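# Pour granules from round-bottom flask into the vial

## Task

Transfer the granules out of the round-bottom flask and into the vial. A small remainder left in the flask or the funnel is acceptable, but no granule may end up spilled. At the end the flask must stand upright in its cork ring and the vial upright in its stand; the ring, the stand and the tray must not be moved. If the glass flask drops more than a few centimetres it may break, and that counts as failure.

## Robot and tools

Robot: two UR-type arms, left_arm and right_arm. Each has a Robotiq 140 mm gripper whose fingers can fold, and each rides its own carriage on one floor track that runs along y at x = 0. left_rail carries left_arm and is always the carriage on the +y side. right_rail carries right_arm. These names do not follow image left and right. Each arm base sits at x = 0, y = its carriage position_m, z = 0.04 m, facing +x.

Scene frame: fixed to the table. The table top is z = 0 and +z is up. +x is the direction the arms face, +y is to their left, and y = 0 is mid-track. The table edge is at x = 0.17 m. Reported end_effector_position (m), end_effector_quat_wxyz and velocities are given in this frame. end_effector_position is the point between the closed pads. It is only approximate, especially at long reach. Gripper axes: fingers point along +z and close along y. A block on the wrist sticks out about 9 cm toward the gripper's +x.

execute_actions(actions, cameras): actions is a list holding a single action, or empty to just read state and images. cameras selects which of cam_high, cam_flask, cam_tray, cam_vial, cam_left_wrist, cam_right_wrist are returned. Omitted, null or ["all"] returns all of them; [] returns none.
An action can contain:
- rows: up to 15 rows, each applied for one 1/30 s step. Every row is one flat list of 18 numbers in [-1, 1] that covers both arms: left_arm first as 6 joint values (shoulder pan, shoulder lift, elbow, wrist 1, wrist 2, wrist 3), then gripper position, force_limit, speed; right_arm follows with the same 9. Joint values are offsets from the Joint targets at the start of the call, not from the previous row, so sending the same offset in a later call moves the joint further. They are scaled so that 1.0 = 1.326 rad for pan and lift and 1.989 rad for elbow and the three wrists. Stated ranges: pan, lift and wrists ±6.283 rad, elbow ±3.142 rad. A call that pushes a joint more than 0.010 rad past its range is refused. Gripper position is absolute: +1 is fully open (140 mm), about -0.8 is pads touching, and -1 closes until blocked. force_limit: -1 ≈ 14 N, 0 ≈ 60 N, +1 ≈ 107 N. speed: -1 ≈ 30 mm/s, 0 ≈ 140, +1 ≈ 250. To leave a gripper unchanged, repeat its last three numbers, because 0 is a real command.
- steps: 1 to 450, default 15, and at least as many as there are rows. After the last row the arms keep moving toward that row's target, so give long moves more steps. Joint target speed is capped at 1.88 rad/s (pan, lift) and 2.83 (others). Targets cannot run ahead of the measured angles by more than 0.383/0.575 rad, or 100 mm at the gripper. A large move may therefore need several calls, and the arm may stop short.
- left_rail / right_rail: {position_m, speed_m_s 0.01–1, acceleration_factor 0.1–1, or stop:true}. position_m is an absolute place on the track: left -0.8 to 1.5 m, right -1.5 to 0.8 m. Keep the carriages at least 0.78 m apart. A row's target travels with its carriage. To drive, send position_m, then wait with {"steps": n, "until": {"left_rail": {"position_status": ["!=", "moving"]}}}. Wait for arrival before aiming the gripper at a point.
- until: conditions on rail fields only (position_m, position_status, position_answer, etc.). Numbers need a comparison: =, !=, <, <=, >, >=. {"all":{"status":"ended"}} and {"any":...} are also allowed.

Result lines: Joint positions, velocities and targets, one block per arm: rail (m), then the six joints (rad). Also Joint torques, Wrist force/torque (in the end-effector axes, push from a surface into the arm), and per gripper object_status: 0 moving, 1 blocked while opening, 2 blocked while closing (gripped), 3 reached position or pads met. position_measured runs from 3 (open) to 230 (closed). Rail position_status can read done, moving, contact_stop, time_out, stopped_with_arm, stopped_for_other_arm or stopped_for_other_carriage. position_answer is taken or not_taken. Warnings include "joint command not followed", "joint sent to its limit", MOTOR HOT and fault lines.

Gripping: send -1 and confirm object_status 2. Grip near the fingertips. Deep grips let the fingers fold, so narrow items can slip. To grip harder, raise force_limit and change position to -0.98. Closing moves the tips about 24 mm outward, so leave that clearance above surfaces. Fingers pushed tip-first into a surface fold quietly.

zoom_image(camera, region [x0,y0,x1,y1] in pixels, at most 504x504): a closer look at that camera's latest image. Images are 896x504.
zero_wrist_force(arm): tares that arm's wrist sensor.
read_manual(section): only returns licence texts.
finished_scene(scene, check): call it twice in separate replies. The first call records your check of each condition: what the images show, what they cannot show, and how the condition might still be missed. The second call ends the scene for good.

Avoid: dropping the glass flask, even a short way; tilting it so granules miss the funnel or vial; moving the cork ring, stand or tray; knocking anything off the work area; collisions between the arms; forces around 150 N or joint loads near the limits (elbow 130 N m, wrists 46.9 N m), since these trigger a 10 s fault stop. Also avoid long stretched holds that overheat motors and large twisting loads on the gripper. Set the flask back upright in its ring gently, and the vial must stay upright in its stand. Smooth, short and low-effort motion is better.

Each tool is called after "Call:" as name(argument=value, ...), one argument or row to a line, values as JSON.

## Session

Scene 1 is done. I'll look at the new start of scene 2.

Call:
execute_actions(
  actions=[],
  cameras=["cam_high", "cam_flask", "cam_tray", "cam_vial"],
)

Scene clock: 0.00 s.
left_arm: end_effector_position=(+0.6290, +1.1759, +0.1760) position_measured=3 object_status=3 end_effector_quat_wxyz=(+0.000, +0.000, +1.000, +0.000) end_effector_velocity=(+0.000, +0.001, +0.000) end_effector_angular_velocity=(+0.001, -0.001, +0.001) | right_arm: end_effector_position=(+0.6290, -1.2021, +0.1760) position_measured=3 object_status=3 end_effector_quat_wxyz=(+0.000, +0.000, +1.000, +0.000) end_effector_velocity=(-0.001, +0.001, -0.001) end_effector_angular_velocity=(+0.000, +0.002, +0.001)
Joint positions: left_arm=[1.176 -0.281 -1.556 2.144 -2.158 -1.571 -0.281] | right_arm=[-1.202 -0.281 -1.556 2.144 -2.158 -1.571 -0.281]
Joint velocities: left_arm=[0 0.001 0 0 -0.001 0.001 0] | right_arm=[0 0.001 0.001 0 0.001 0 0]
Joint torques (N m): no reading
Wrist force (N): no reading
Wrist torque (N m): no reading
Wrist force, peak (N): no reading
Joint targets: left_arm=[1.176 -0.281 -1.556 2.144 -2.158 -1.571 -0.280] | right_arm=[-1.202 -0.280 -1.556 2.144 -2.158 -1.571 -0.280]
Tool commands: left_gripper/position=+1.0 left_gripper/force_limit=+1.0 left_gripper/speed=+1.0 right_gripper/position=+1.0 right_gripper/force_limit=+1.0 right_gripper/speed=+1.0
left_rail: position_m=1.176 position_status=done
right_rail: position_m=-1.202 position_status=done
Images, in order (width x height): cam_high 896x504, cam_flask 896x504, cam_tray 896x504, cam_vial 896x504.

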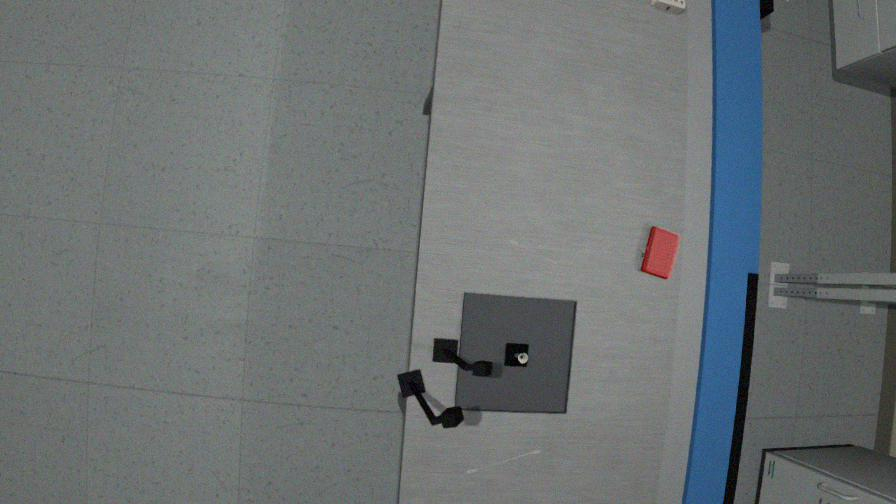

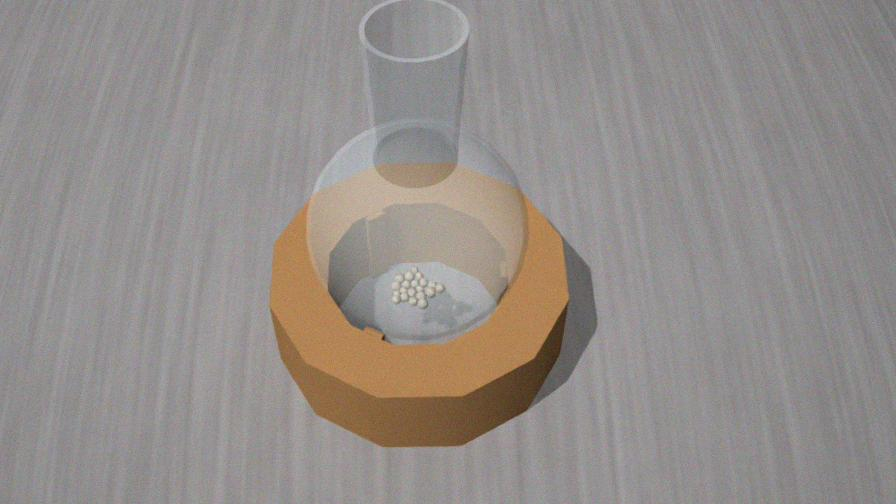

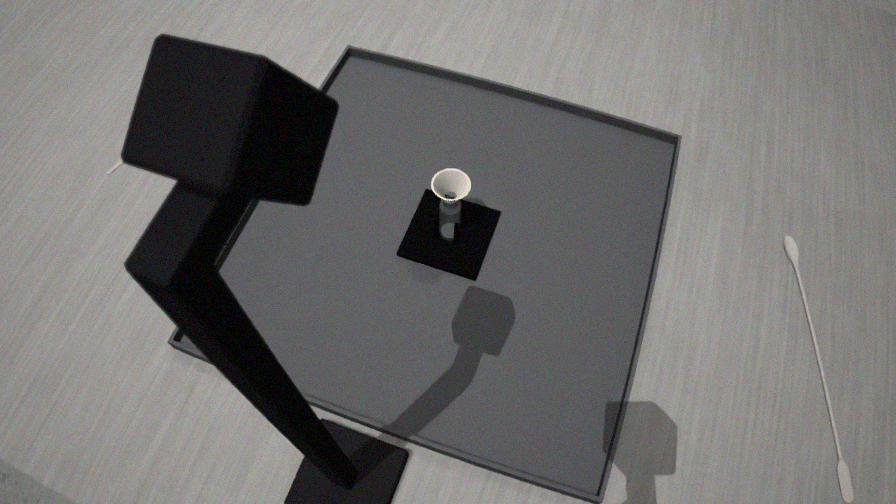

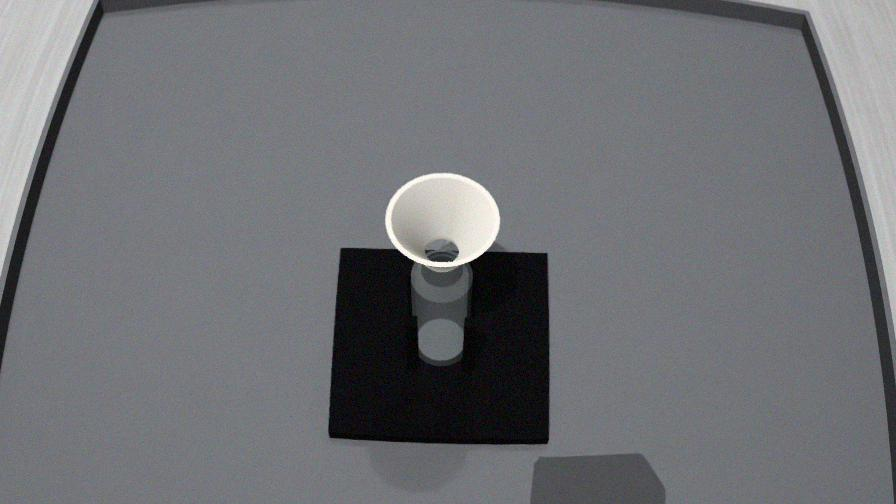

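Call:
execute_actions(
  actions=[],
  cameras=["cam_left_wrist", "cam_right_wrist"],
)

Scene clock: 25.87 s.
left_arm: end_effector_position=(+0.6290, +1.1759, +0.1760) position_measured=3 object_status=3 end_effector_quat_wxyz=(+0.000, +0.000, +1.000, +0.000) end_effector_velocity=(+0.000, +0.000, +0.000) end_effector_angular_velocity=(+0.000, +0.001, -0.001) | right_arm: end_effector_position=(+0.6290, -1.2021, +0.1760) position_measured=3 object_status=3 end_effector_quat_wxyz=(+0.000, +0.000, +1.000, +0.000) end_effector_velocity=(-0.001, +0.001, -0.001) end_effector_angular_velocity=(+0.000, +0.002, +0.001)
Joint positions: left_arm=[1.176 -0.281 -1.556 2.144 -2.158 -1.571 -0.28] | right_arm=[-1.202 -0.281 -1.556 2.144 -2.158 -1.571 -0.281]
Joint velocities: left_arm=[0 0 0 0 0 0 0.001] | right_arm=[0 0.001 0.001 0.001 0 0 0]
Joint torques (N m): left_arm=[0.88 -44.86 -40.35 -4.59 0.17 0.23] | right_arm=[1.91 -44.67 -40.47 -4.56 0.25 0.21]
Wrist force (N): left_arm=[-0.3 -0.1 0.3] | right_arm=[0.1 0.2 0.4]
Wrist torque (N m): left_arm=[-0.02 0.07 0.00] | right_arm=[0.04 -0.03 0.00]
Wrist force, peak (N): left_arm=[-0.6 -0.6 0.7] | right_arm=[0.9 -0.2 0.3]
Joint targets: left_arm=[1.176 -0.281 -1.556 2.144 -2.158 -1.571 -0.280] | right_arm=[-1.202 -0.280 -1.556 2.144 -2.158 -1.571 -0.280]
Tool commands: left_gripper/position=+1.0 left_gripper/force_limit=+1.0 left_gripper/speed=+1.0 right_gripper/position=+1.0 right_gripper/force_limit=+1.0 right_gripper/speed=+1.0
left_rail: position_m=1.176 position_status=done
right_rail: position_m=-1.202 position_status=done
Images, in order (width x height): cam_left_wrist 896x504, cam_right_wrist 896x504.

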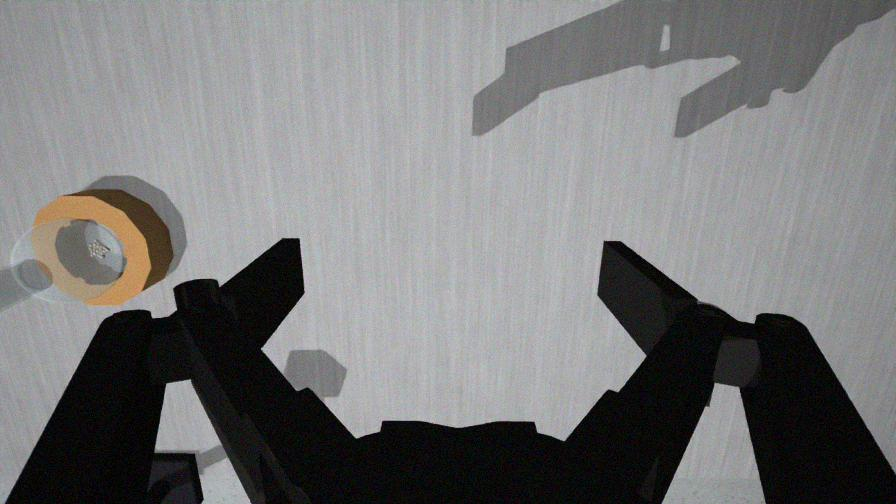

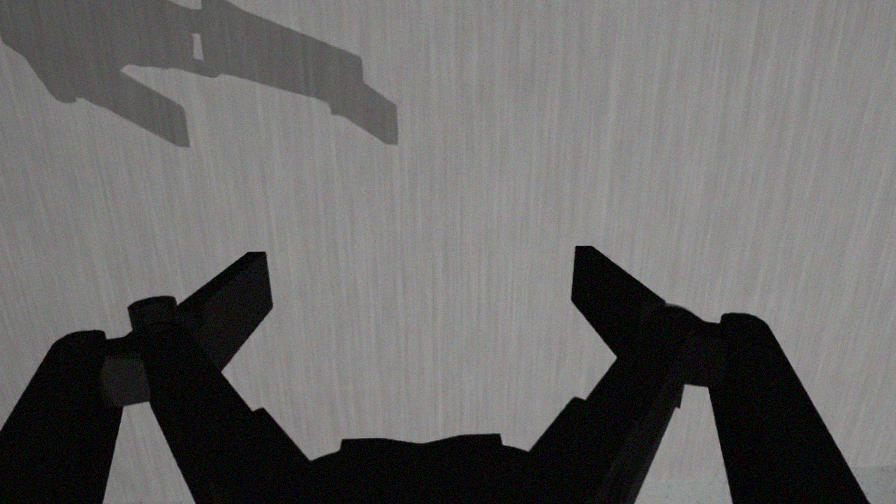

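Call:
zoom_image(
  camera="cam_high",
  region=[400, 270, 640, 504],
)

This scene's latest camera images include none from cam_high. They are from: cam_left_wrist, cam_right_wrist. cam_high's image comes with the result of a call that names it in "cameras".

Call:
execute_actions(
  actions=[],
  cameras=["cam_high", "cam_left_wrist"],
)

Call:
zoom_image(
  camera="cam_high",
  region=[400, 270, 640, 504],
)

Call:
zoom_image(
  camera="cam_high",
  region=[470, 300, 590, 420],
)

Call:
zoom_image(
  camera="cam_left_wrist",
  region=[0, 150, 220, 350],
)

Scene clock: 81.67 s.
left_arm: end_effector_position=(+0.6290, +1.1759, +0.1760) position_measured=3 object_status=3 end_effector_quat_wxyz=(+0.000, +0.000, +1.000, +0.000) end_effector_velocity=(+0.000, +0.000, +0.000) end_effector_angular_velocity=(+0.001, +0.000, +0.000) | right_arm: end_effector_position=(+0.6290, -1.2021, +0.1760) position_measured=3 object_status=3 end_effector_quat_wxyz=(+0.000, +0.000, +1.000, +0.000) end_effector_velocity=(+0.000, -0.001, -0.001) end_effector_angular_velocity=(+0.001, +0.001, -0.002)
Joint positions: left_arm=[1.176 -0.281 -1.556 2.144 -2.158 -1.571 -0.281] | right_arm=[-1.202 -0.281 -1.556 2.144 -2.158 -1.571 -0.281]
Joint velocities: left_arm=[0 0.001 0 -0.001 0 0.001 0] | right_arm=[0 -0.002 0 0.001 0 0.001 0]
Joint torques (N m): left_arm=[0.98 -46.3 -40.02 -4.7 0.24 0.16] | right_arm=[0.57 -44.82 -41.25 -4.48 0.12 0.25]
Wrist force (N): left_arm=[-0.1 -0.4 0.4] | right_arm=[0.3 0.3 0.2]
Wrist torque (N m): left_arm=[-0.08 0.02 0.00] | right_arm=[0.07 -0.06 0.00]
Wrist force, peak (N): left_arm=[-0.6 -0.8 0.7] | right_arm=[0.7 -0.3 0.3]
Joint targets: left_arm=[1.176 -0.281 -1.556 2.144 -2.158 -1.571 -0.280] | right_arm=[-1.202 -0.280 -1.556 2.144 -2.158 -1.571 -0.280]
Tool commands: left_gripper/position=+1.0 left_gripper/force_limit=+1.0 left_gripper/speed=+1.0 right_gripper/position=+1.0 right_gripper/force_limit=+1.0 right_gripper/speed=+1.0
left_rail: position_m=1.176 position_status=done
right_rail: position_m=-1.202 position_status=done
Images, in order (width x height): cam_high 896x504, cam_left_wrist 896x504.

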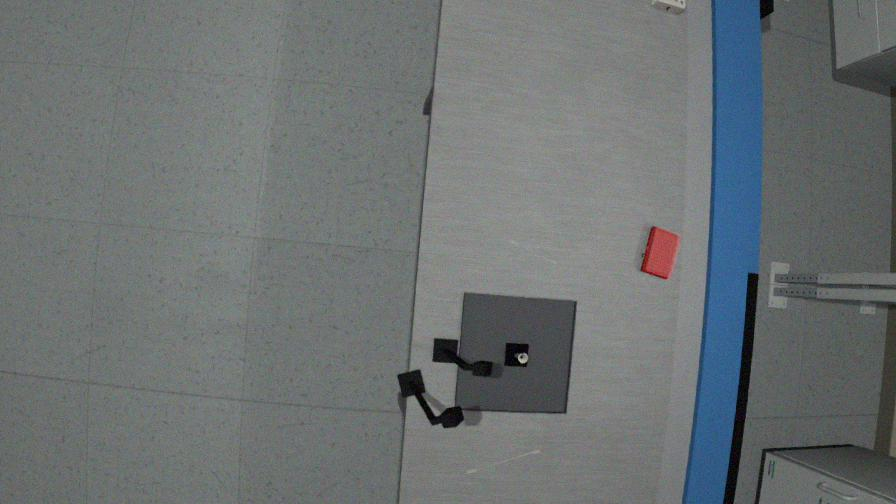

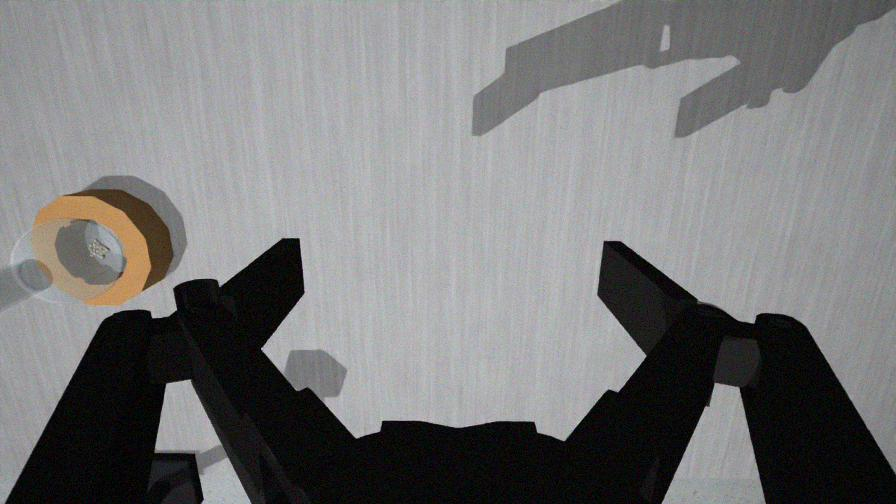

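Scaled by 2.100 from the camera's 896x504 image, which has a finer 1280x720 frame.

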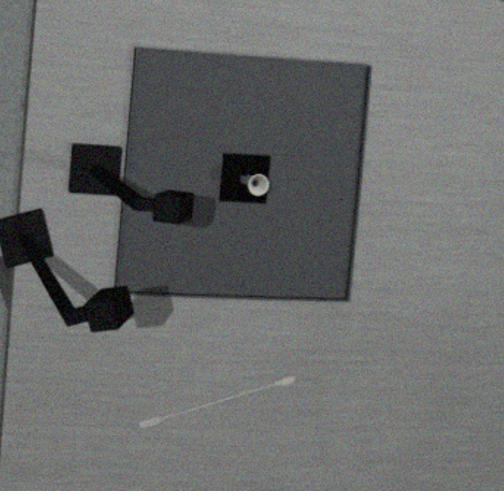

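Scaled by 4.200 from the camera's 896x504 image, which has a finer 1280x720 frame.

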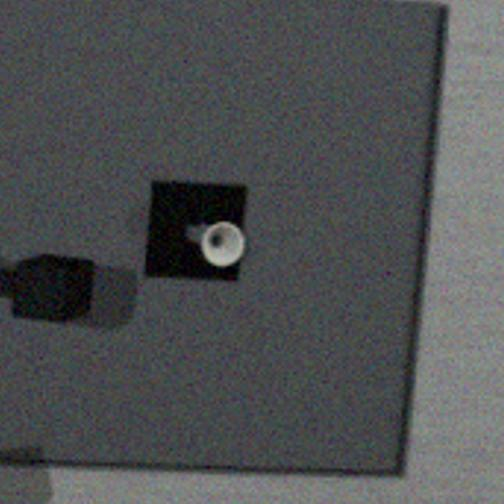

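Scaled by 2.291 from the camera's 896x504 image, which has a finer 1280x720 frame.

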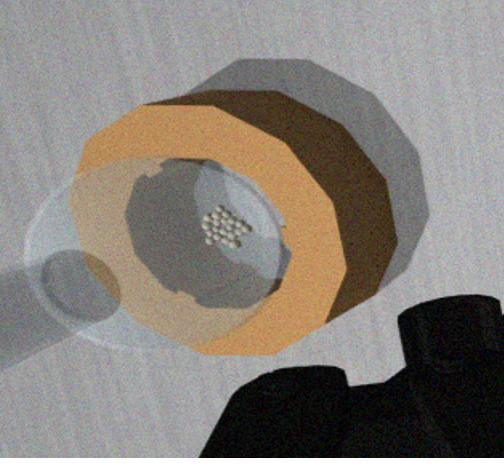

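Call:
execute_actions(
  actions=[
    {"rows": [[0,0,0,0,0,0,1,1,1,0.00115,0,0,0.00322,0.0043,-0.00521,-0.15,-0.2,0],[0,0,0,0,0,0,1,1,1,0.00456,0,0,0.01276,0.01705,-0.02063,-0.15,-0.2,0],[0,0,0,0,0,0,1,1,1,0.01008,0,0,0.02821,0.03769,-0.04561,-0.15,-0.2,0],[0,0,0,0,0,0,1,1,1,0.01746,0,0,0.04885,0.06528,-0.079,-0.15,-0.2,0],[0,0,0,0,0,0,1,1,1,0.0264,0,0,0.07384,0.09867,-0.11941,-0.15,-0.2,0],[0,0,0,0,0,0,1,1,1,0.03648,0,0,0.10205,0.13636,-0.16502,-0.15,-0.2,0],[0,0,0,0,0,0,1,1,1,0.04727,0,0,0.13224,0.17669,-0.21384,-0.15,-0.2,0],[0,0,0,0,0,0,1,1,1,0.05831,0,0,0.16313,0.21798,-0.2638,-0.15,-0.2,0],[0,0,0,0,0,0,1,1,1,0.0691,0,0,0.19332,0.25831,-0.31261,-0.15,-0.2,0],[0,0,0,0,0,0,1,1,1,0.07919,0,0,0.22153,0.296,-0.35822,-0.15,-0.2,0],[0,0,0,0,0,0,1,1,1,0.08812,0,0,0.24652,0.32939,-0.39863,-0.15,-0.2,0],[0,0,0,0,0,0,1,1,1,0.0955,0,0,0.26716,0.35698,-0.43202,-0.15,-0.2,0],[0,0,0,0,0,0,1,1,1,0.10102,0,0,0.28261,0.37762,-0.457,-0.15,-0.2,0],[0,0,0,0,0,0,1,1,1,0.10443,0,0,0.29215,0.39037,-0.47242,-0.15,-0.2,0],[0,0,0,0,0,0,1,1,1,0.10558,0,0,0.29537,0.39467,-0.47763,-0.15,-0.2,0]], "steps": 18},
  ],
  cameras=["cam_right_wrist"],
)

Scene clock: 203.07 s.
left_arm: end_effector_position=(+0.6290, +1.1759, +0.1760) position_measured=3 object_status=3 end_effector_quat_wxyz=(+0.000, +0.000, +1.000, +0.000) end_effector_velocity=(+0.000, +0.000, +0.000) end_effector_angular_velocity=(+0.000, +0.001, +0.001) | right_arm: end_effector_position=(+0.5234, -0.9148, +0.2146) position_measured=148 object_status=3 end_effector_quat_wxyz=(-0.015, -0.320, +0.873, +0.367) end_effector_velocity=(+0.000, +0.001, +0.001) end_effector_angular_velocity=(+0.002, -0.001, +0.002)
Joint positions: left_arm=[1.176 -0.281 -1.556 2.144 -2.158 -1.571 -0.281] | right_arm=[-1.202 -0.169 -1.556 2.144 -1.695 -0.954 -1.022]
Joint velocities: left_arm=[0 0 0 0.001 0 0 -0.001] | right_arm=[0 0 0.001 -0.002 0.003 0.001 -0.003]
Joint torques (N m): left_arm=[1.09 -45.68 -40.13 -4.58 0.19 0.36] | right_arm=[17.07 -45.18 -38.62 -0.65 4.21 -2.9]
Wrist force (N): left_arm=[-0.2 -0.3 0.0] | right_arm=[-1.1 1.1 0.4]
Wrist torque (N m): left_arm=[-0.06 0.05 0.00] | right_arm=[0.19 0.39 -0.21]
Wrist force, peak (N): left_arm=[-0.7 -0.4 0.9] | right_arm=[-0.8 3.0 2.3]
Joint targets: left_arm=[1.176 -0.281 -1.556 2.144 -2.158 -1.571 -0.280] | right_arm=[-1.202 -0.169 -1.556 2.144 -1.694 -0.953 -1.022]
left_rail: position_m=1.176 position_status=done
right_rail: position_m=-1.202 position_status=done
Images, in order (width x height): cam_right_wrist 896x504.

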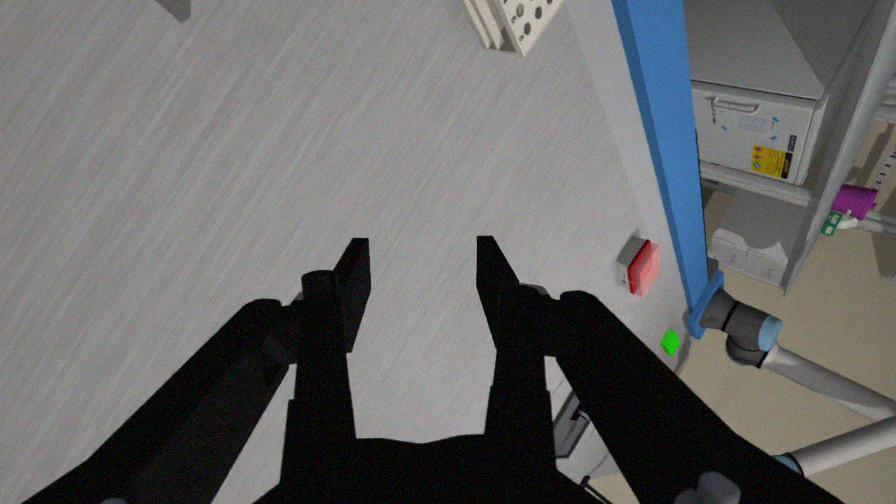

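Call:
execute_actions(
  actions=[
    {"right_rail": {"position_m": 0.244, "speed_m_s": 1.0, "acceleration_factor": 1.0}, "rows": [[0,0,0,0,0,0,1,1,1,0.00139,0.00325,-0.00022,0.00411,0.00522,-0.00658,-0.15,-0.2,0],[0,0,0,0,0,0,1,1,1,0.00551,0.01289,-0.00087,0.0163,0.0207,-0.02606,-0.15,-0.2,0],[0,0,0,0,0,0,1,1,1,0.01217,0.02849,-0.00193,0.03604,0.04576,-0.05762,-0.15,-0.2,0],[0,0,0,0,0,0,1,1,1,0.02108,0.04934,-0.00335,0.06242,0.07925,-0.09979,-0.15,-0.2,0],[0,0,0,0,0,0,1,1,1,0.03186,0.07458,-0.00506,0.09435,0.11979,-0.15083,-0.15,-0.2,0],[0,0,0,0,0,0,1,1,1,0.04403,0.10307,-0.00699,0.1304,0.16554,-0.20845,-0.15,-0.2,0],[0,0,0,0,0,0,1,1,1,0.05706,0.13356,-0.00906,0.16897,0.21451,-0.27011,-0.15,-0.2,0],[0,0,0,0,0,0,1,1,1,0.07039,0.16476,-0.01118,0.20844,0.26463,-0.33321,-0.15,-0.2,0],[0,0,0,0,0,0,1,1,1,0.08342,0.19525,-0.01325,0.24701,0.3136,-0.39487,-0.15,-0.2,0],[0,0,0,0,0,0,1,1,1,0.09559,0.22374,-0.01518,0.28306,0.35936,-0.45249,-0.15,-0.2,0],[0,0,0,0,0,0,1,1,1,0.10637,0.24898,-0.01689,0.31499,0.39989,-0.50353,-0.15,-0.2,0],[0,0,0,0,0,0,1,1,1,0.11528,0.26983,-0.01831,0.34137,0.43338,-0.5457,-0.15,-0.2,0],[0,0,0,0,0,0,1,1,1,0.12194,0.28543,-0.01937,0.36111,0.45844,-0.57726,-0.15,-0.2,0],[0,0,0,0,0,0,1,1,1,0.12606,0.29507,-0.02002,0.3733,0.47392,-0.59674,-0.15,-0.2,0],[0,0,0,0,0,0,1,1,1,0.12745,0.29832,-0.02024,0.37741,0.47914,-0.60332,-0.15,-0.2,0]], "steps": 120, "until": {"right_rail": {"position_status": ["!=", "moving"]}}},
  ],
  cameras=["cam_right_wrist", "cam_left_wrist"],
)

Scene clock: 408.13 s.
left_arm: end_effector_position=(+0.6290, +1.1759, +0.1760) position_measured=3 object_status=3 end_effector_quat_wxyz=(+0.000, +0.000, +1.000, +0.000) end_effector_velocity=(+0.000, +0.000, +0.000) end_effector_angular_velocity=(-0.001, +0.001, +0.000) | right_arm: end_effector_position=(+0.5800, +0.7587, +0.2003) position_measured=148 object_status=3 end_effector_quat_wxyz=(+0.226, -0.227, +0.670, +0.670) end_effector_velocity=(+0.000, +0.000, +0.000) end_effector_angular_velocity=(+0.000, +0.001, -0.001)
Joint positions: left_arm=[1.176 -0.281 -1.556 2.144 -2.158 -1.571 -0.28] | right_arm=[0.244 0 -1.161 2.104 -0.944 0 -2.222]
Joint velocities: left_arm=[0 0 0 0 0 -0.001 0] | right_arm=[0.001 -0.001 0 0.001 0 -0.001 -0.001]
Joint torques (N m): left_arm=[0.57 -45.72 -40.78 -4.36 -0.08 0.5] | right_arm=[-13.67 -52.01 -26.42 1.85 2.53 -3.04]
Wrist force (N): left_arm=[-0.3 -0.5 0.6] | right_arm=[-2.2 1.2 2.8]
Wrist torque (N m): left_arm=[-0.10 0.06 0.00] | right_arm=[-0.02 0.72 -0.30]
Wrist force, peak (N): left_arm=[-0.6 -0.5 0.8] | right_arm=[-2.4 1.5 4.6]
Joint targets: left_arm=[1.176 -0.281 -1.556 2.144 -2.158 -1.571 -0.280] | right_arm=[0.244 0.000 -1.161 2.104 -0.944 0.000 -2.222]
left_rail: position_m=1.176 position_status=done
right_rail: position_m=0.244 position_status=done
Images, in order (width x height): cam_left_wrist 896x504, cam_right_wrist 896x504.

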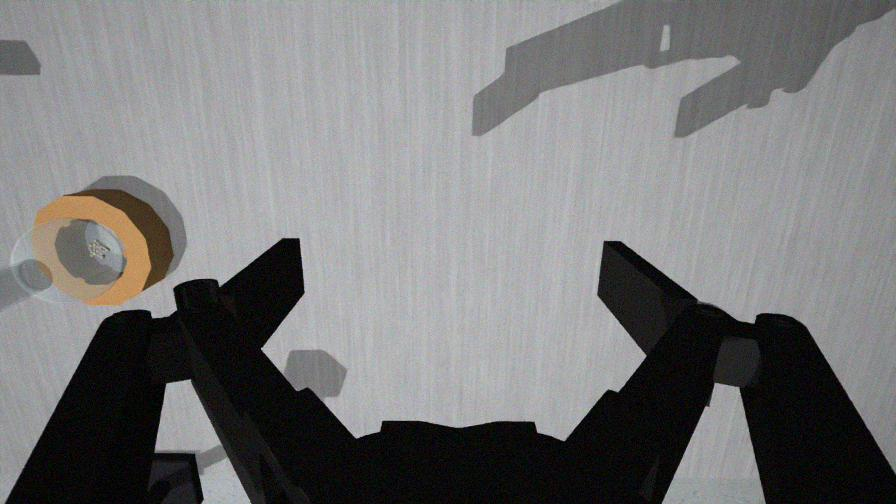

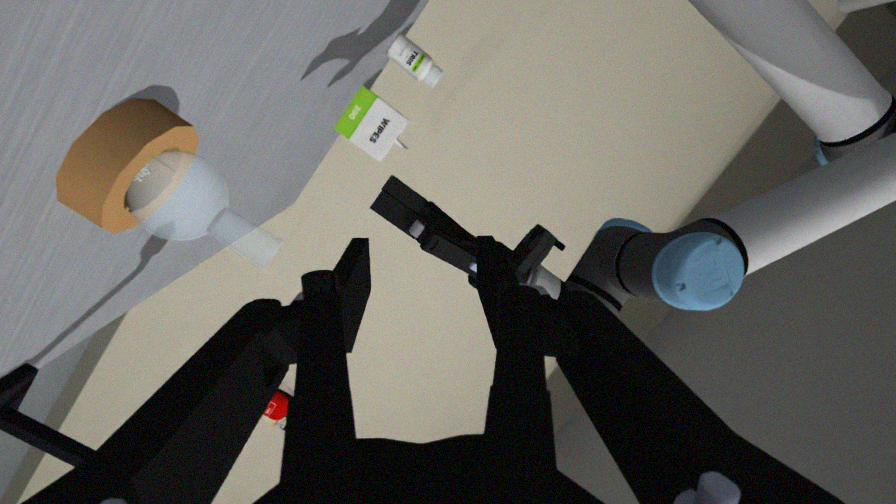

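Call:
zoom_image(
  camera="cam_right_wrist",
  region=[40, 80, 320, 290],
)

Scaled by 1.800 from the camera's 896x504 image, which has a finer 1280x720 frame.

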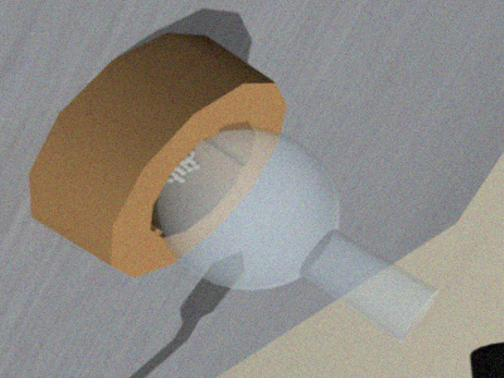

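Call:
execute_actions(
  actions=[
    {"rows": [[0,0,0,0,0,0,1,1,1,0,0.00191,-0.00082,-0.00045,0,-0.00504,-0.15,-0.2,0],[0,0,0,0,0,0,1,1,1,0,0.00755,-0.00324,-0.00178,0,-0.01997,-0.15,-0.2,0],[0,0,0,0,0,0,1,1,1,0,0.01669,-0.00715,-0.00393,0,-0.04415,-0.15,-0.2,0],[0,0,0,0,0,0,1,1,1,0,0.02891,-0.01239,-0.0068,0,-0.07647,-0.15,-0.2,0],[0,0,0,0,0,0,1,1,1,0,0.0437,-0.01873,-0.01028,0,-0.11559,-0.15,-0.2,0],[0,0,0,0,0,0,1,1,1,0,0.06039,-0.02588,-0.0142,0,-0.15974,-0.15,-0.2,0],[0,0,0,0,0,0,1,1,1,0,0.07825,-0.03353,-0.0184,0,-0.20699,-0.15,-0.2,0],[0,0,0,0,0,0,1,1,1,0,0.09653,-0.04137,-0.0227,0,-0.25535,-0.15,-0.2,0],[0,0,0,0,0,0,1,1,1,0,0.11439,-0.04902,-0.02691,0,-0.3026,-0.15,-0.2,0],[0,0,0,0,0,0,1,1,1,0,0.13109,-0.05618,-0.03083,0,-0.34676,-0.15,-0.2,0],[0,0,0,0,0,0,1,1,1,0,0.14587,-0.06251,-0.03431,0,-0.38587,-0.15,-0.2,0],[0,0,0,0,0,0,1,1,1,0,0.15809,-0.06775,-0.03718,0,-0.41819,-0.15,-0.2,0],[0,0,0,0,0,0,1,1,1,0,0.16723,-0.07166,-0.03933,0,-0.44237,-0.15,-0.2,0],[0,0,0,0,0,0,1,1,1,0,0.17287,-0.07408,-0.04066,0,-0.4573,-0.15,-0.2,0],[0,0,0,0,0,0,1,1,1,0,0.17478,-0.0749,-0.04111,0,-0.46234,-0.15,-0.2,0]], "steps": 21},
  ],
  cameras=["cam_flask", "cam_right_wrist"],
)

Scene clock: 464.50 s.
left_arm: end_effector_position=(+0.6290, +1.1759, +0.1760) position_measured=3 object_status=3 end_effector_quat_wxyz=(+0.000, +0.000, +1.000, +0.000) end_effector_velocity=(+0.000, +0.000, +0.000) end_effector_angular_velocity=(-0.001, +0.000, -0.002) | right_arm: end_effector_position=(+0.6630, +0.7587, +0.1031) position_measured=148 object_status=3 end_effector_quat_wxyz=(+0.500, -0.500, +0.500, +0.500) end_effector_velocity=(+0.001, +0.000, +0.000) end_effector_angular_velocity=(+0.000, -0.004, +0.001)
Joint positions: left_arm=[1.176 -0.281 -1.556 2.144 -2.158 -1.571 -0.281] | right_arm=[0.244 0 -0.929 1.955 -1.026 0 -3.141]
Joint velocities: left_arm=[0 0 0 0 0 -0.001 0.002] | right_arm=[0 0 0.001 -0.002 0 -0.001 -0.003]
Joint torques (N m): left_arm=[-0.28 -47.35 -39.98 -4.64 0.11 0.42] | right_arm=[-9.92 -68.54 -29.39 -1.97 1.26 -3.78]
Wrist force (N): left_arm=[-0.1 -0.2 0.4] | right_arm=[-2.1 0.1 2.4]
Wrist torque (N m): left_arm=[-0.04 0.03 0.00] | right_arm=[-0.29 0.62 -0.42]
Wrist force, peak (N): left_arm=[-0.4 -0.6 0.7] | right_arm=[-3.1 2.7 3.4]
Joint targets: left_arm=[1.176 -0.281 -1.556 2.144 -2.158 -1.571 -0.280] | right_arm=[0.244 0.000 -0.929 1.955 -1.026 0.000 -3.141]
left_rail: position_m=1.176 position_status=done
right_rail: position_m=0.244 position_status=done
Images, in order (width x height): cam_flask 896x504, cam_right_wrist 896x504.

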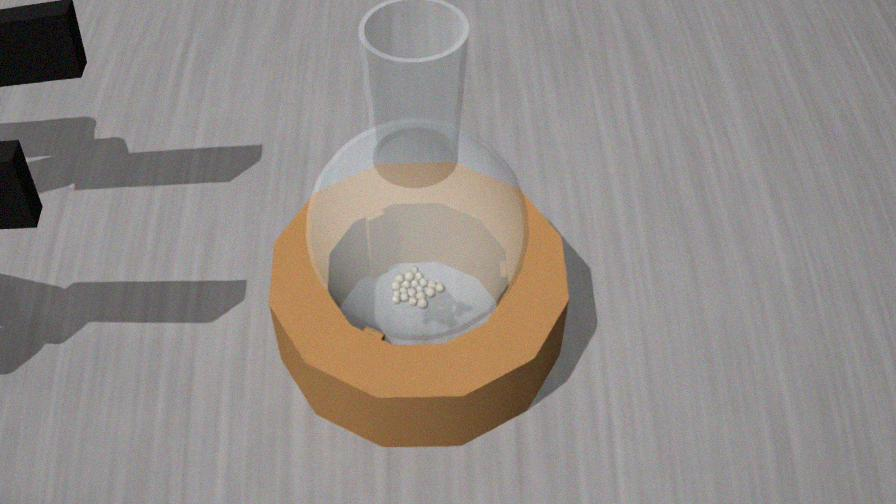

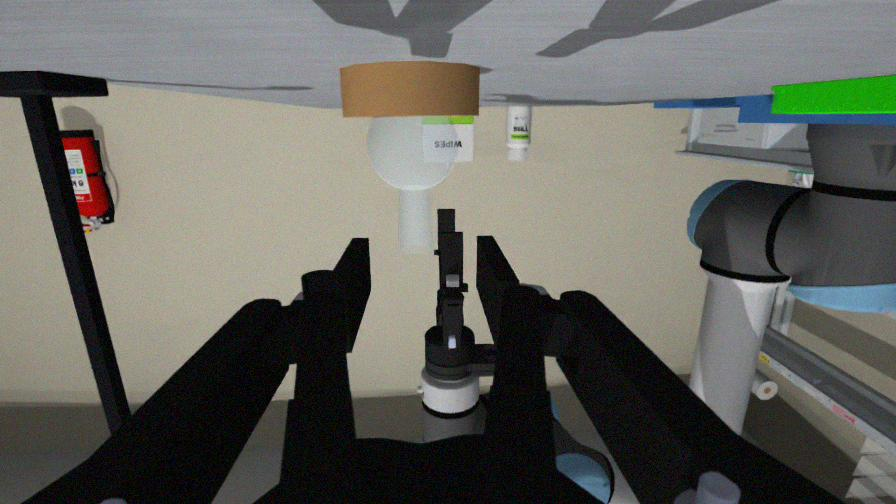

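Call:
execute_actions(
  actions=[
    {"right_rail": {"position_m": 0.3574, "speed_m_s": 0.3, "acceleration_factor": 0.6}, "rows": [[0,0,0,0,0,0,1,1,1,0,0.00013,-0.0002,0.00011,0,0,-0.15,-0.2,0],[0,0,0,0,0,0,1,1,1,0,0.00051,-0.00075,0.00042,0,0,-0.15,-0.2,0],[0,0,0,0,0,0,1,1,1,0,0.00107,-0.00159,0.00088,0,0,-0.15,-0.2,0],[0,0,0,0,0,0,1,1,1,0,0.00173,-0.00257,0.00142,0,0,-0.15,-0.2,0],[0,0,0,0,0,0,1,1,1,0,0.00239,-0.00355,0.00196,0,0,-0.15,-0.2,0],[0,0,0,0,0,0,1,1,1,0,0.00295,-0.00439,0.00243,0,0,-0.15,-0.2,0],[0,0,0,0,0,0,1,1,1,0,0.00332,-0.00495,0.00273,0,0,-0.15,-0.2,0],[0,0,0,0,0,0,1,1,1,0,0.00345,-0.00514,0.00284,0,0,-0.15,-0.2,0]], "steps": 75, "until": {"right_rail": {"position_status": ["!=", "moving"]}}},
  ],
  cameras=["cam_flask", "cam_right_wrist"],
)

Scene clock: 510.73 s.
left_arm: end_effector_position=(+0.6290, +1.1759, +0.1760) position_measured=3 object_status=3 end_effector_quat_wxyz=(+0.000, +0.000, +1.000, +0.000) end_effector_velocity=(+0.001, +0.000, +0.001) end_effector_angular_velocity=(-0.001, -0.001, -0.001) | right_arm: end_effector_position=(+0.6681, +0.8720, +0.1031) position_measured=148 object_status=3 end_effector_quat_wxyz=(+0.500, -0.500, +0.500, +0.500) end_effector_velocity=(+0.001, +0.001, +0.000) end_effector_angular_velocity=(+0.000, -0.001, -0.001)
Joint positions: left_arm=[1.176 -0.281 -1.556 2.144 -2.158 -1.571 -0.28] | right_arm=[0.357 0 -0.925 1.944 -1.02 0 -3.141]
Joint velocities: left_arm=[0 0 0 -0.001 0 -0.001 0.001] | right_arm=[0.001 0 -0.001 0 -0.001 0.001 0]
Joint torques (N m): left_arm=[1.03 -46.9 -39.6 -4.61 -0.14 0.79] | right_arm=[10.02 -69.39 -28.75 1.74 -0.31 -3.32]
Wrist force (N): left_arm=[-0.5 0.0 0.8] | right_arm=[-2.0 -0.1 2.4]
Wrist torque (N m): left_arm=[0.01 0.11 0.00] | right_arm=[-0.35 0.60 -0.41]
Wrist force, peak (N): left_arm=[-0.9 -0.5 0.5] | right_arm=[-1.8 0.1 3.4]
Joint targets: left_arm=[1.176 -0.281 -1.556 2.144 -2.158 -1.571 -0.280] | right_arm=[0.357 0.000 -0.925 1.944 -1.020 0.000 -3.141]
left_rail: position_m=1.176 position_status=done
right_rail: position_m=0.357 speed_m_s=0.30 position_status=done
Images, in order (width x height): cam_flask 896x504, cam_right_wrist 896x504.

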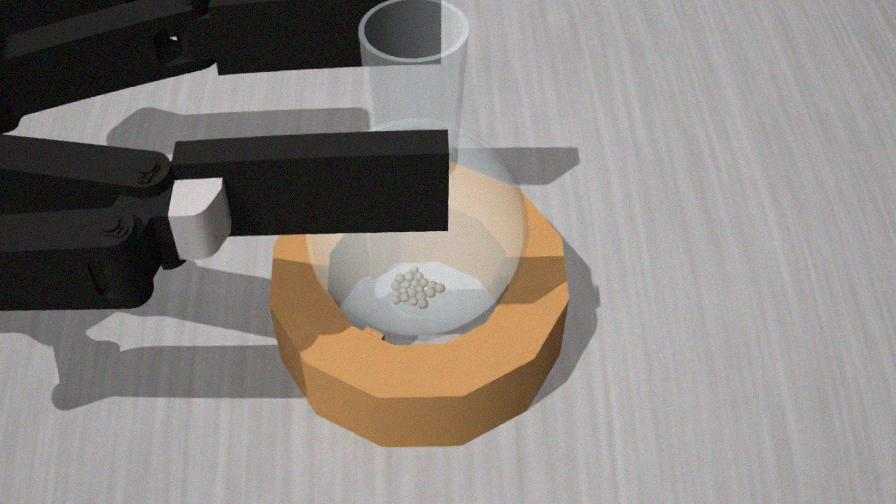

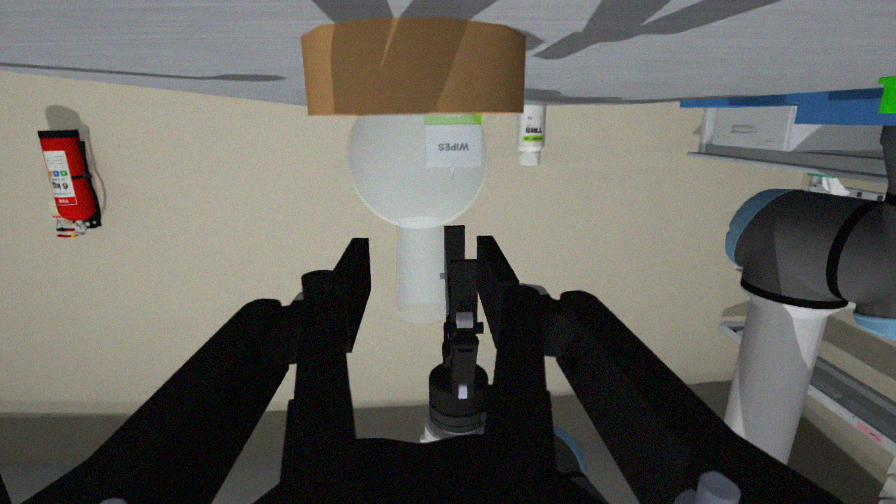

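I'll read the current state first.

Call:
execute_actions(
  actions=[],
  cameras=["cam_flask", "cam_right_wrist"],
)

Scene clock: 541.57 s.
left_arm: end_effector_position=(+0.6290, +1.1759, +0.1760) position_measured=3 object_status=3 end_effector_quat_wxyz=(+0.000, +0.000, +1.000, +0.000) end_effector_velocity=(+0.000, +0.000, +0.000) end_effector_angular_velocity=(-0.001, +0.000, +0.001) | right_arm: end_effector_position=(+0.6681, +0.8721, +0.1031) position_measured=148 object_status=3 end_effector_quat_wxyz=(+0.500, -0.500, +0.500, +0.500) end_effector_velocity=(+0.000, +0.000, +0.000) end_effector_angular_velocity=(+0.000, -0.001, +0.001)
Joint positions: left_arm=[1.176 -0.281 -1.556 2.144 -2.158 -1.571 -0.281] | right_arm=[0.357 0 -0.925 1.944 -1.02 0 -3.141]
Joint velocities: left_arm=[0 0.001 0 0 0 -0.001 0] | right_arm=[0 0 0 0 0 -0.001 -0.001]
Joint torques (N m): left_arm=[1.84 -46.43 -40.19 -4.8 0.2 0.62] | right_arm=[15.64 -70.73 -20.45 1.25 -0.09 -3.45]
Wrist force (N): left_arm=[-0.6 -0.5 0.5] | right_arm=[-1.8 -0.2 2.4]
Wrist torque (N m): left_arm=[-0.11 0.14 0.00] | right_arm=[-0.37 0.56 -0.42]
Wrist force, peak (N): left_arm=[-0.7 0.1 0.8] | right_arm=[-2.2 0.0 2.8]
Joint targets: left_arm=[1.176 -0.281 -1.556 2.144 -2.158 -1.571 -0.280] | right_arm=[0.357 0.000 -0.925 1.944 -1.020 0.000 -3.141]
Tool commands: left_gripper/position=+1.0 left_gripper/force_limit=+1.0 left_gripper/speed=+1.0 right_gripper/position=-0.15 right_gripper/force_limit=-0.2 right_gripper/speed=+0.0
left_rail: position_m=1.176 position_status=done
right_rail: position_m=0.357 speed_m_s=0.30 position_status=done
Images, in order (width x height): cam_flask 896x504, cam_right_wrist 896x504.

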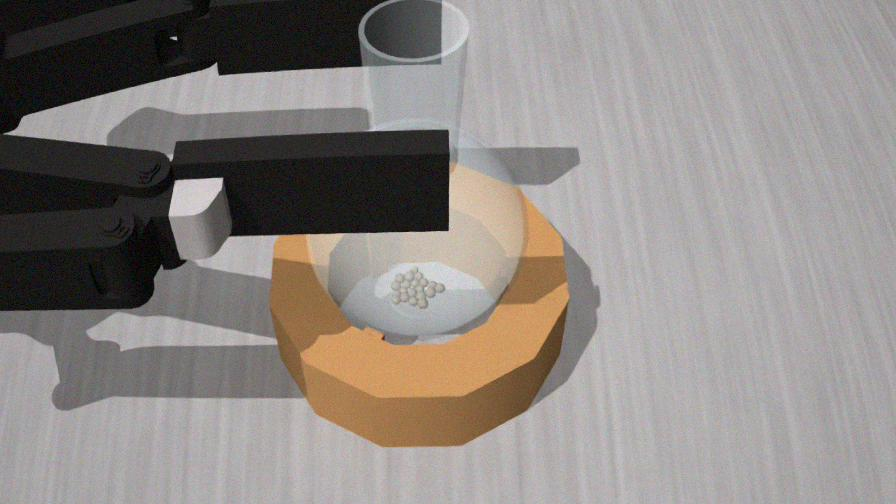

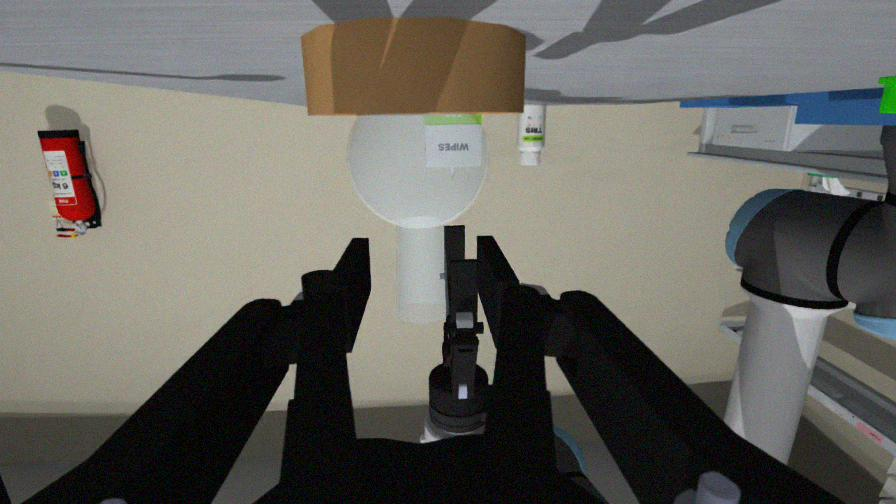

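Call:
execute_actions(
  actions=[
    {"right_rail": {"position_m": 0.3625}, "steps": 60, "until": {"right_rail": {"position_status": ["!=", "moving"]}}},
  ],
  cameras=["cam_flask", "cam_right_wrist"],
)

Scene clock: 549.23 s.
left_arm: end_effector_position=(+0.6290, +1.1759, +0.1760) position_measured=3 object_status=3 end_effector_quat_wxyz=(+0.000, +0.000, +1.000, +0.000) end_effector_velocity=(+0.000, +0.000, +0.000) end_effector_angular_velocity=(+0.000, -0.001, +0.000) | right_arm: end_effector_position=(+0.6681, +0.8773, +0.1031) position_measured=148 object_status=3 end_effector_quat_wxyz=(+0.500, -0.500, +0.500, +0.500) end_effector_velocity=(-0.001, +0.000, -0.001) end_effector_angular_velocity=(+0.000, +0.002, +0.001)
Joint positions: left_arm=[1.176 -0.281 -1.556 2.144 -2.158 -1.571 -0.281] | right_arm=[0.363 0 -0.925 1.944 -1.02 0 -3.141]
Joint velocities: left_arm=[0 0 0 0 -0.001 0.001 -0.001] | right_arm=[0 0 0.001 -0.001 0.001 -0.001 0]
Joint torques (N m): left_arm=[2.19 -46.52 -39.48 -4.57 0.01 0.49] | right_arm=[9.14 -69.06 -21.04 0.53 -0.75 -3.43]
Wrist force (N): left_arm=[-0.1 -0.5 0.0] | right_arm=[-1.4 -0.3 2.2]
Wrist torque (N m): left_arm=[-0.11 0.02 0.00] | right_arm=[-0.38 0.46 -0.42]
Wrist force, peak (N): left_arm=[-0.4 -0.4 0.9] | right_arm=[-1.6 0.0 3.6]
Joint targets: left_arm=[1.176 -0.281 -1.556 2.144 -2.158 -1.571 -0.280] | right_arm=[0.362 0.000 -0.925 1.944 -1.020 0.000 -3.141]
Tool commands: left_gripper/position=+1.0 left_gripper/force_limit=+1.0 left_gripper/speed=+1.0 right_gripper/position=-0.15 right_gripper/force_limit=-0.2 right_gripper/speed=+0.0
left_rail: position_m=1.176 position_status=done
right_rail: position_m=0.363 speed_m_s=0.30 position_status=done
Images, in order (width x height): cam_flask 896x504, cam_right_wrist 896x504.

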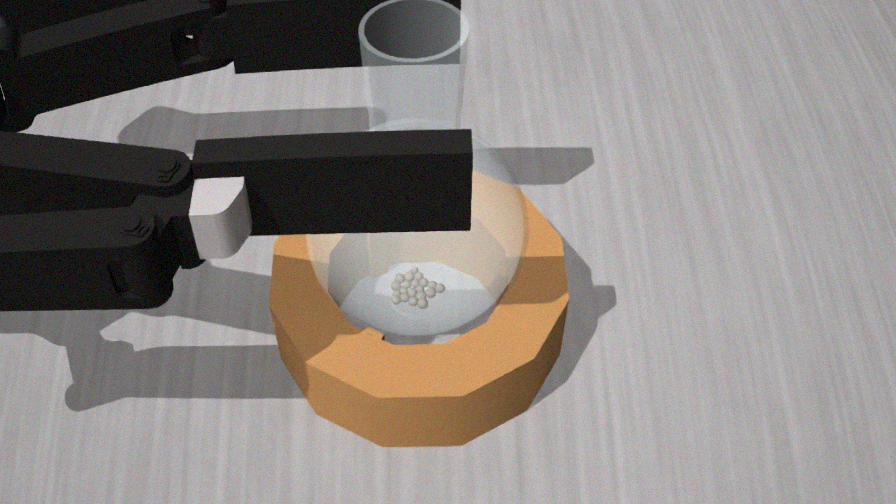

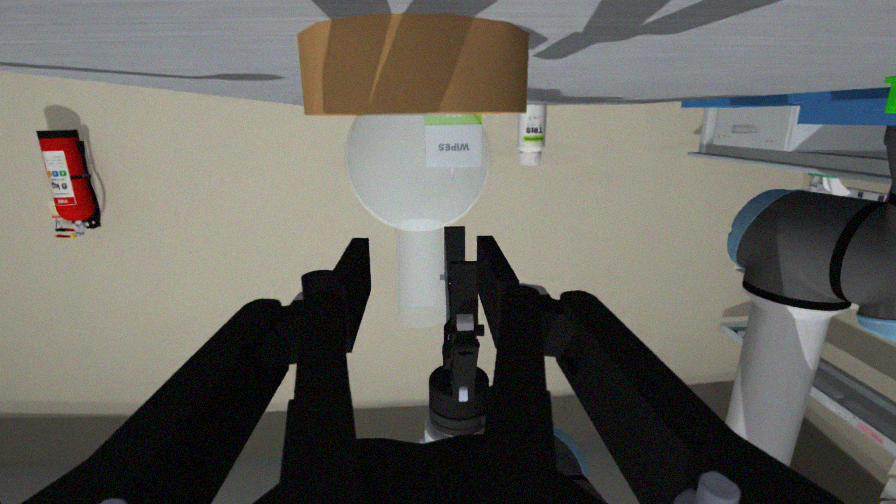

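Call:
execute_actions(
  actions=[
    {"rows": [[0,0,0,0,0,0,1,1,1,0,0,0,0,0,0,-1,-0.2,-1]], "steps": 36},
  ],
  cameras=["cam_flask", "cam_right_wrist"],
)

Scene clock: 572.70 s.
left_arm: end_effector_position=(+0.6290, +1.1759, +0.1760) position_measured=3 object_status=3 end_effector_quat_wxyz=(+0.000, +0.000, +1.000, +0.000) end_effector_velocity=(+0.000, +0.000, +0.000) end_effector_angular_velocity=(-0.001, +0.000, +0.000) | right_arm: end_effector_position=(+0.6681, +0.8772, +0.1031) position_measured=198 object_status=2 end_effector_quat_wxyz=(+0.500, -0.500, +0.500, +0.500) end_effector_velocity=(+0.001, -0.001, +0.000) end_effector_angular_velocity=(+0.000, -0.001, +0.000)
Joint positions: left_arm=[1.176 -0.281 -1.556 2.144 -2.158 -1.571 -0.281] | right_arm=[0.362 0 -0.925 1.944 -1.02 0 -3.141]
Joint velocities: left_arm=[0 0.001 0 -0.001 0 -0.001 0.001] | right_arm=[0 -0.001 0 0 -0.001 -0.001 0]
Joint torques (N m): left_arm=[1.63 -45.41 -39.92 -4.57 0.04 0.44] | right_arm=[-8.55 -68.76 -22.08 -0.82 -0.67 -3.23]
Wrist force (N): left_arm=[-0.1 -0.4 0.3] | right_arm=[-1.2 0.0 2.3]
Wrist torque (N m): left_arm=[-0.09 0.02 0.00] | right_arm=[-0.25 0.47 -0.43]
Wrist force, peak (N): left_arm=[-0.2 -1.1 0.3] | right_arm=[-2.1 -0.5 2.6]
Joint targets: left_arm=[1.176 -0.281 -1.556 2.144 -2.158 -1.571 -0.280] | right_arm=[0.362 0.000 -0.925 1.944 -1.020 0.000 -3.141]
left_rail: position_m=1.176 position_status=done
right_rail: position_m=0.362 position_m_goal=0.363 speed_m_s=0.30 position_status=done
Images, in order (width x height): cam_flask 896x504, cam_right_wrist 896x504.

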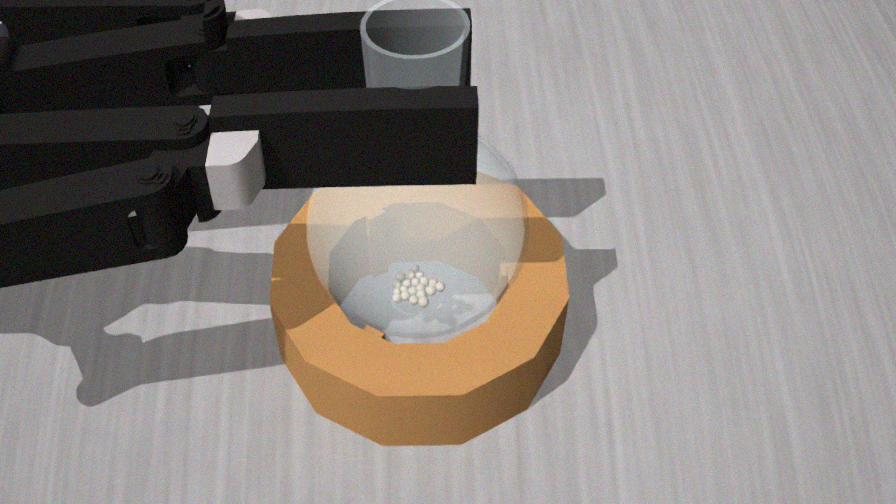

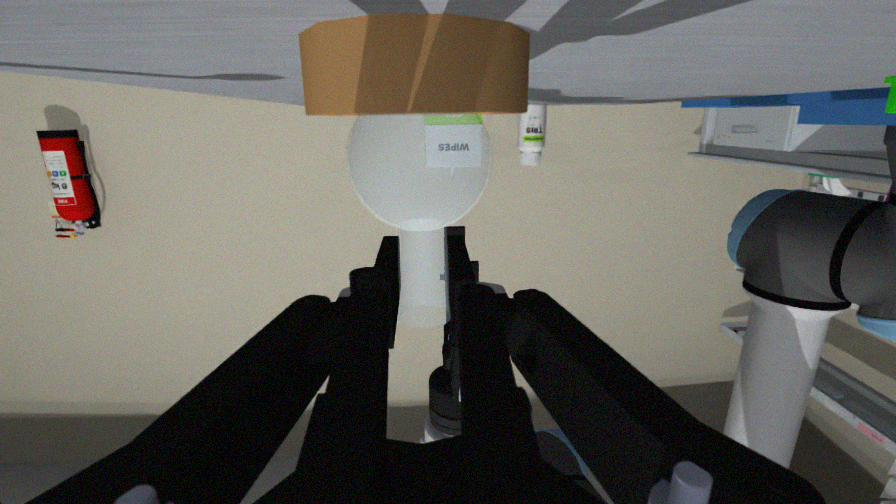

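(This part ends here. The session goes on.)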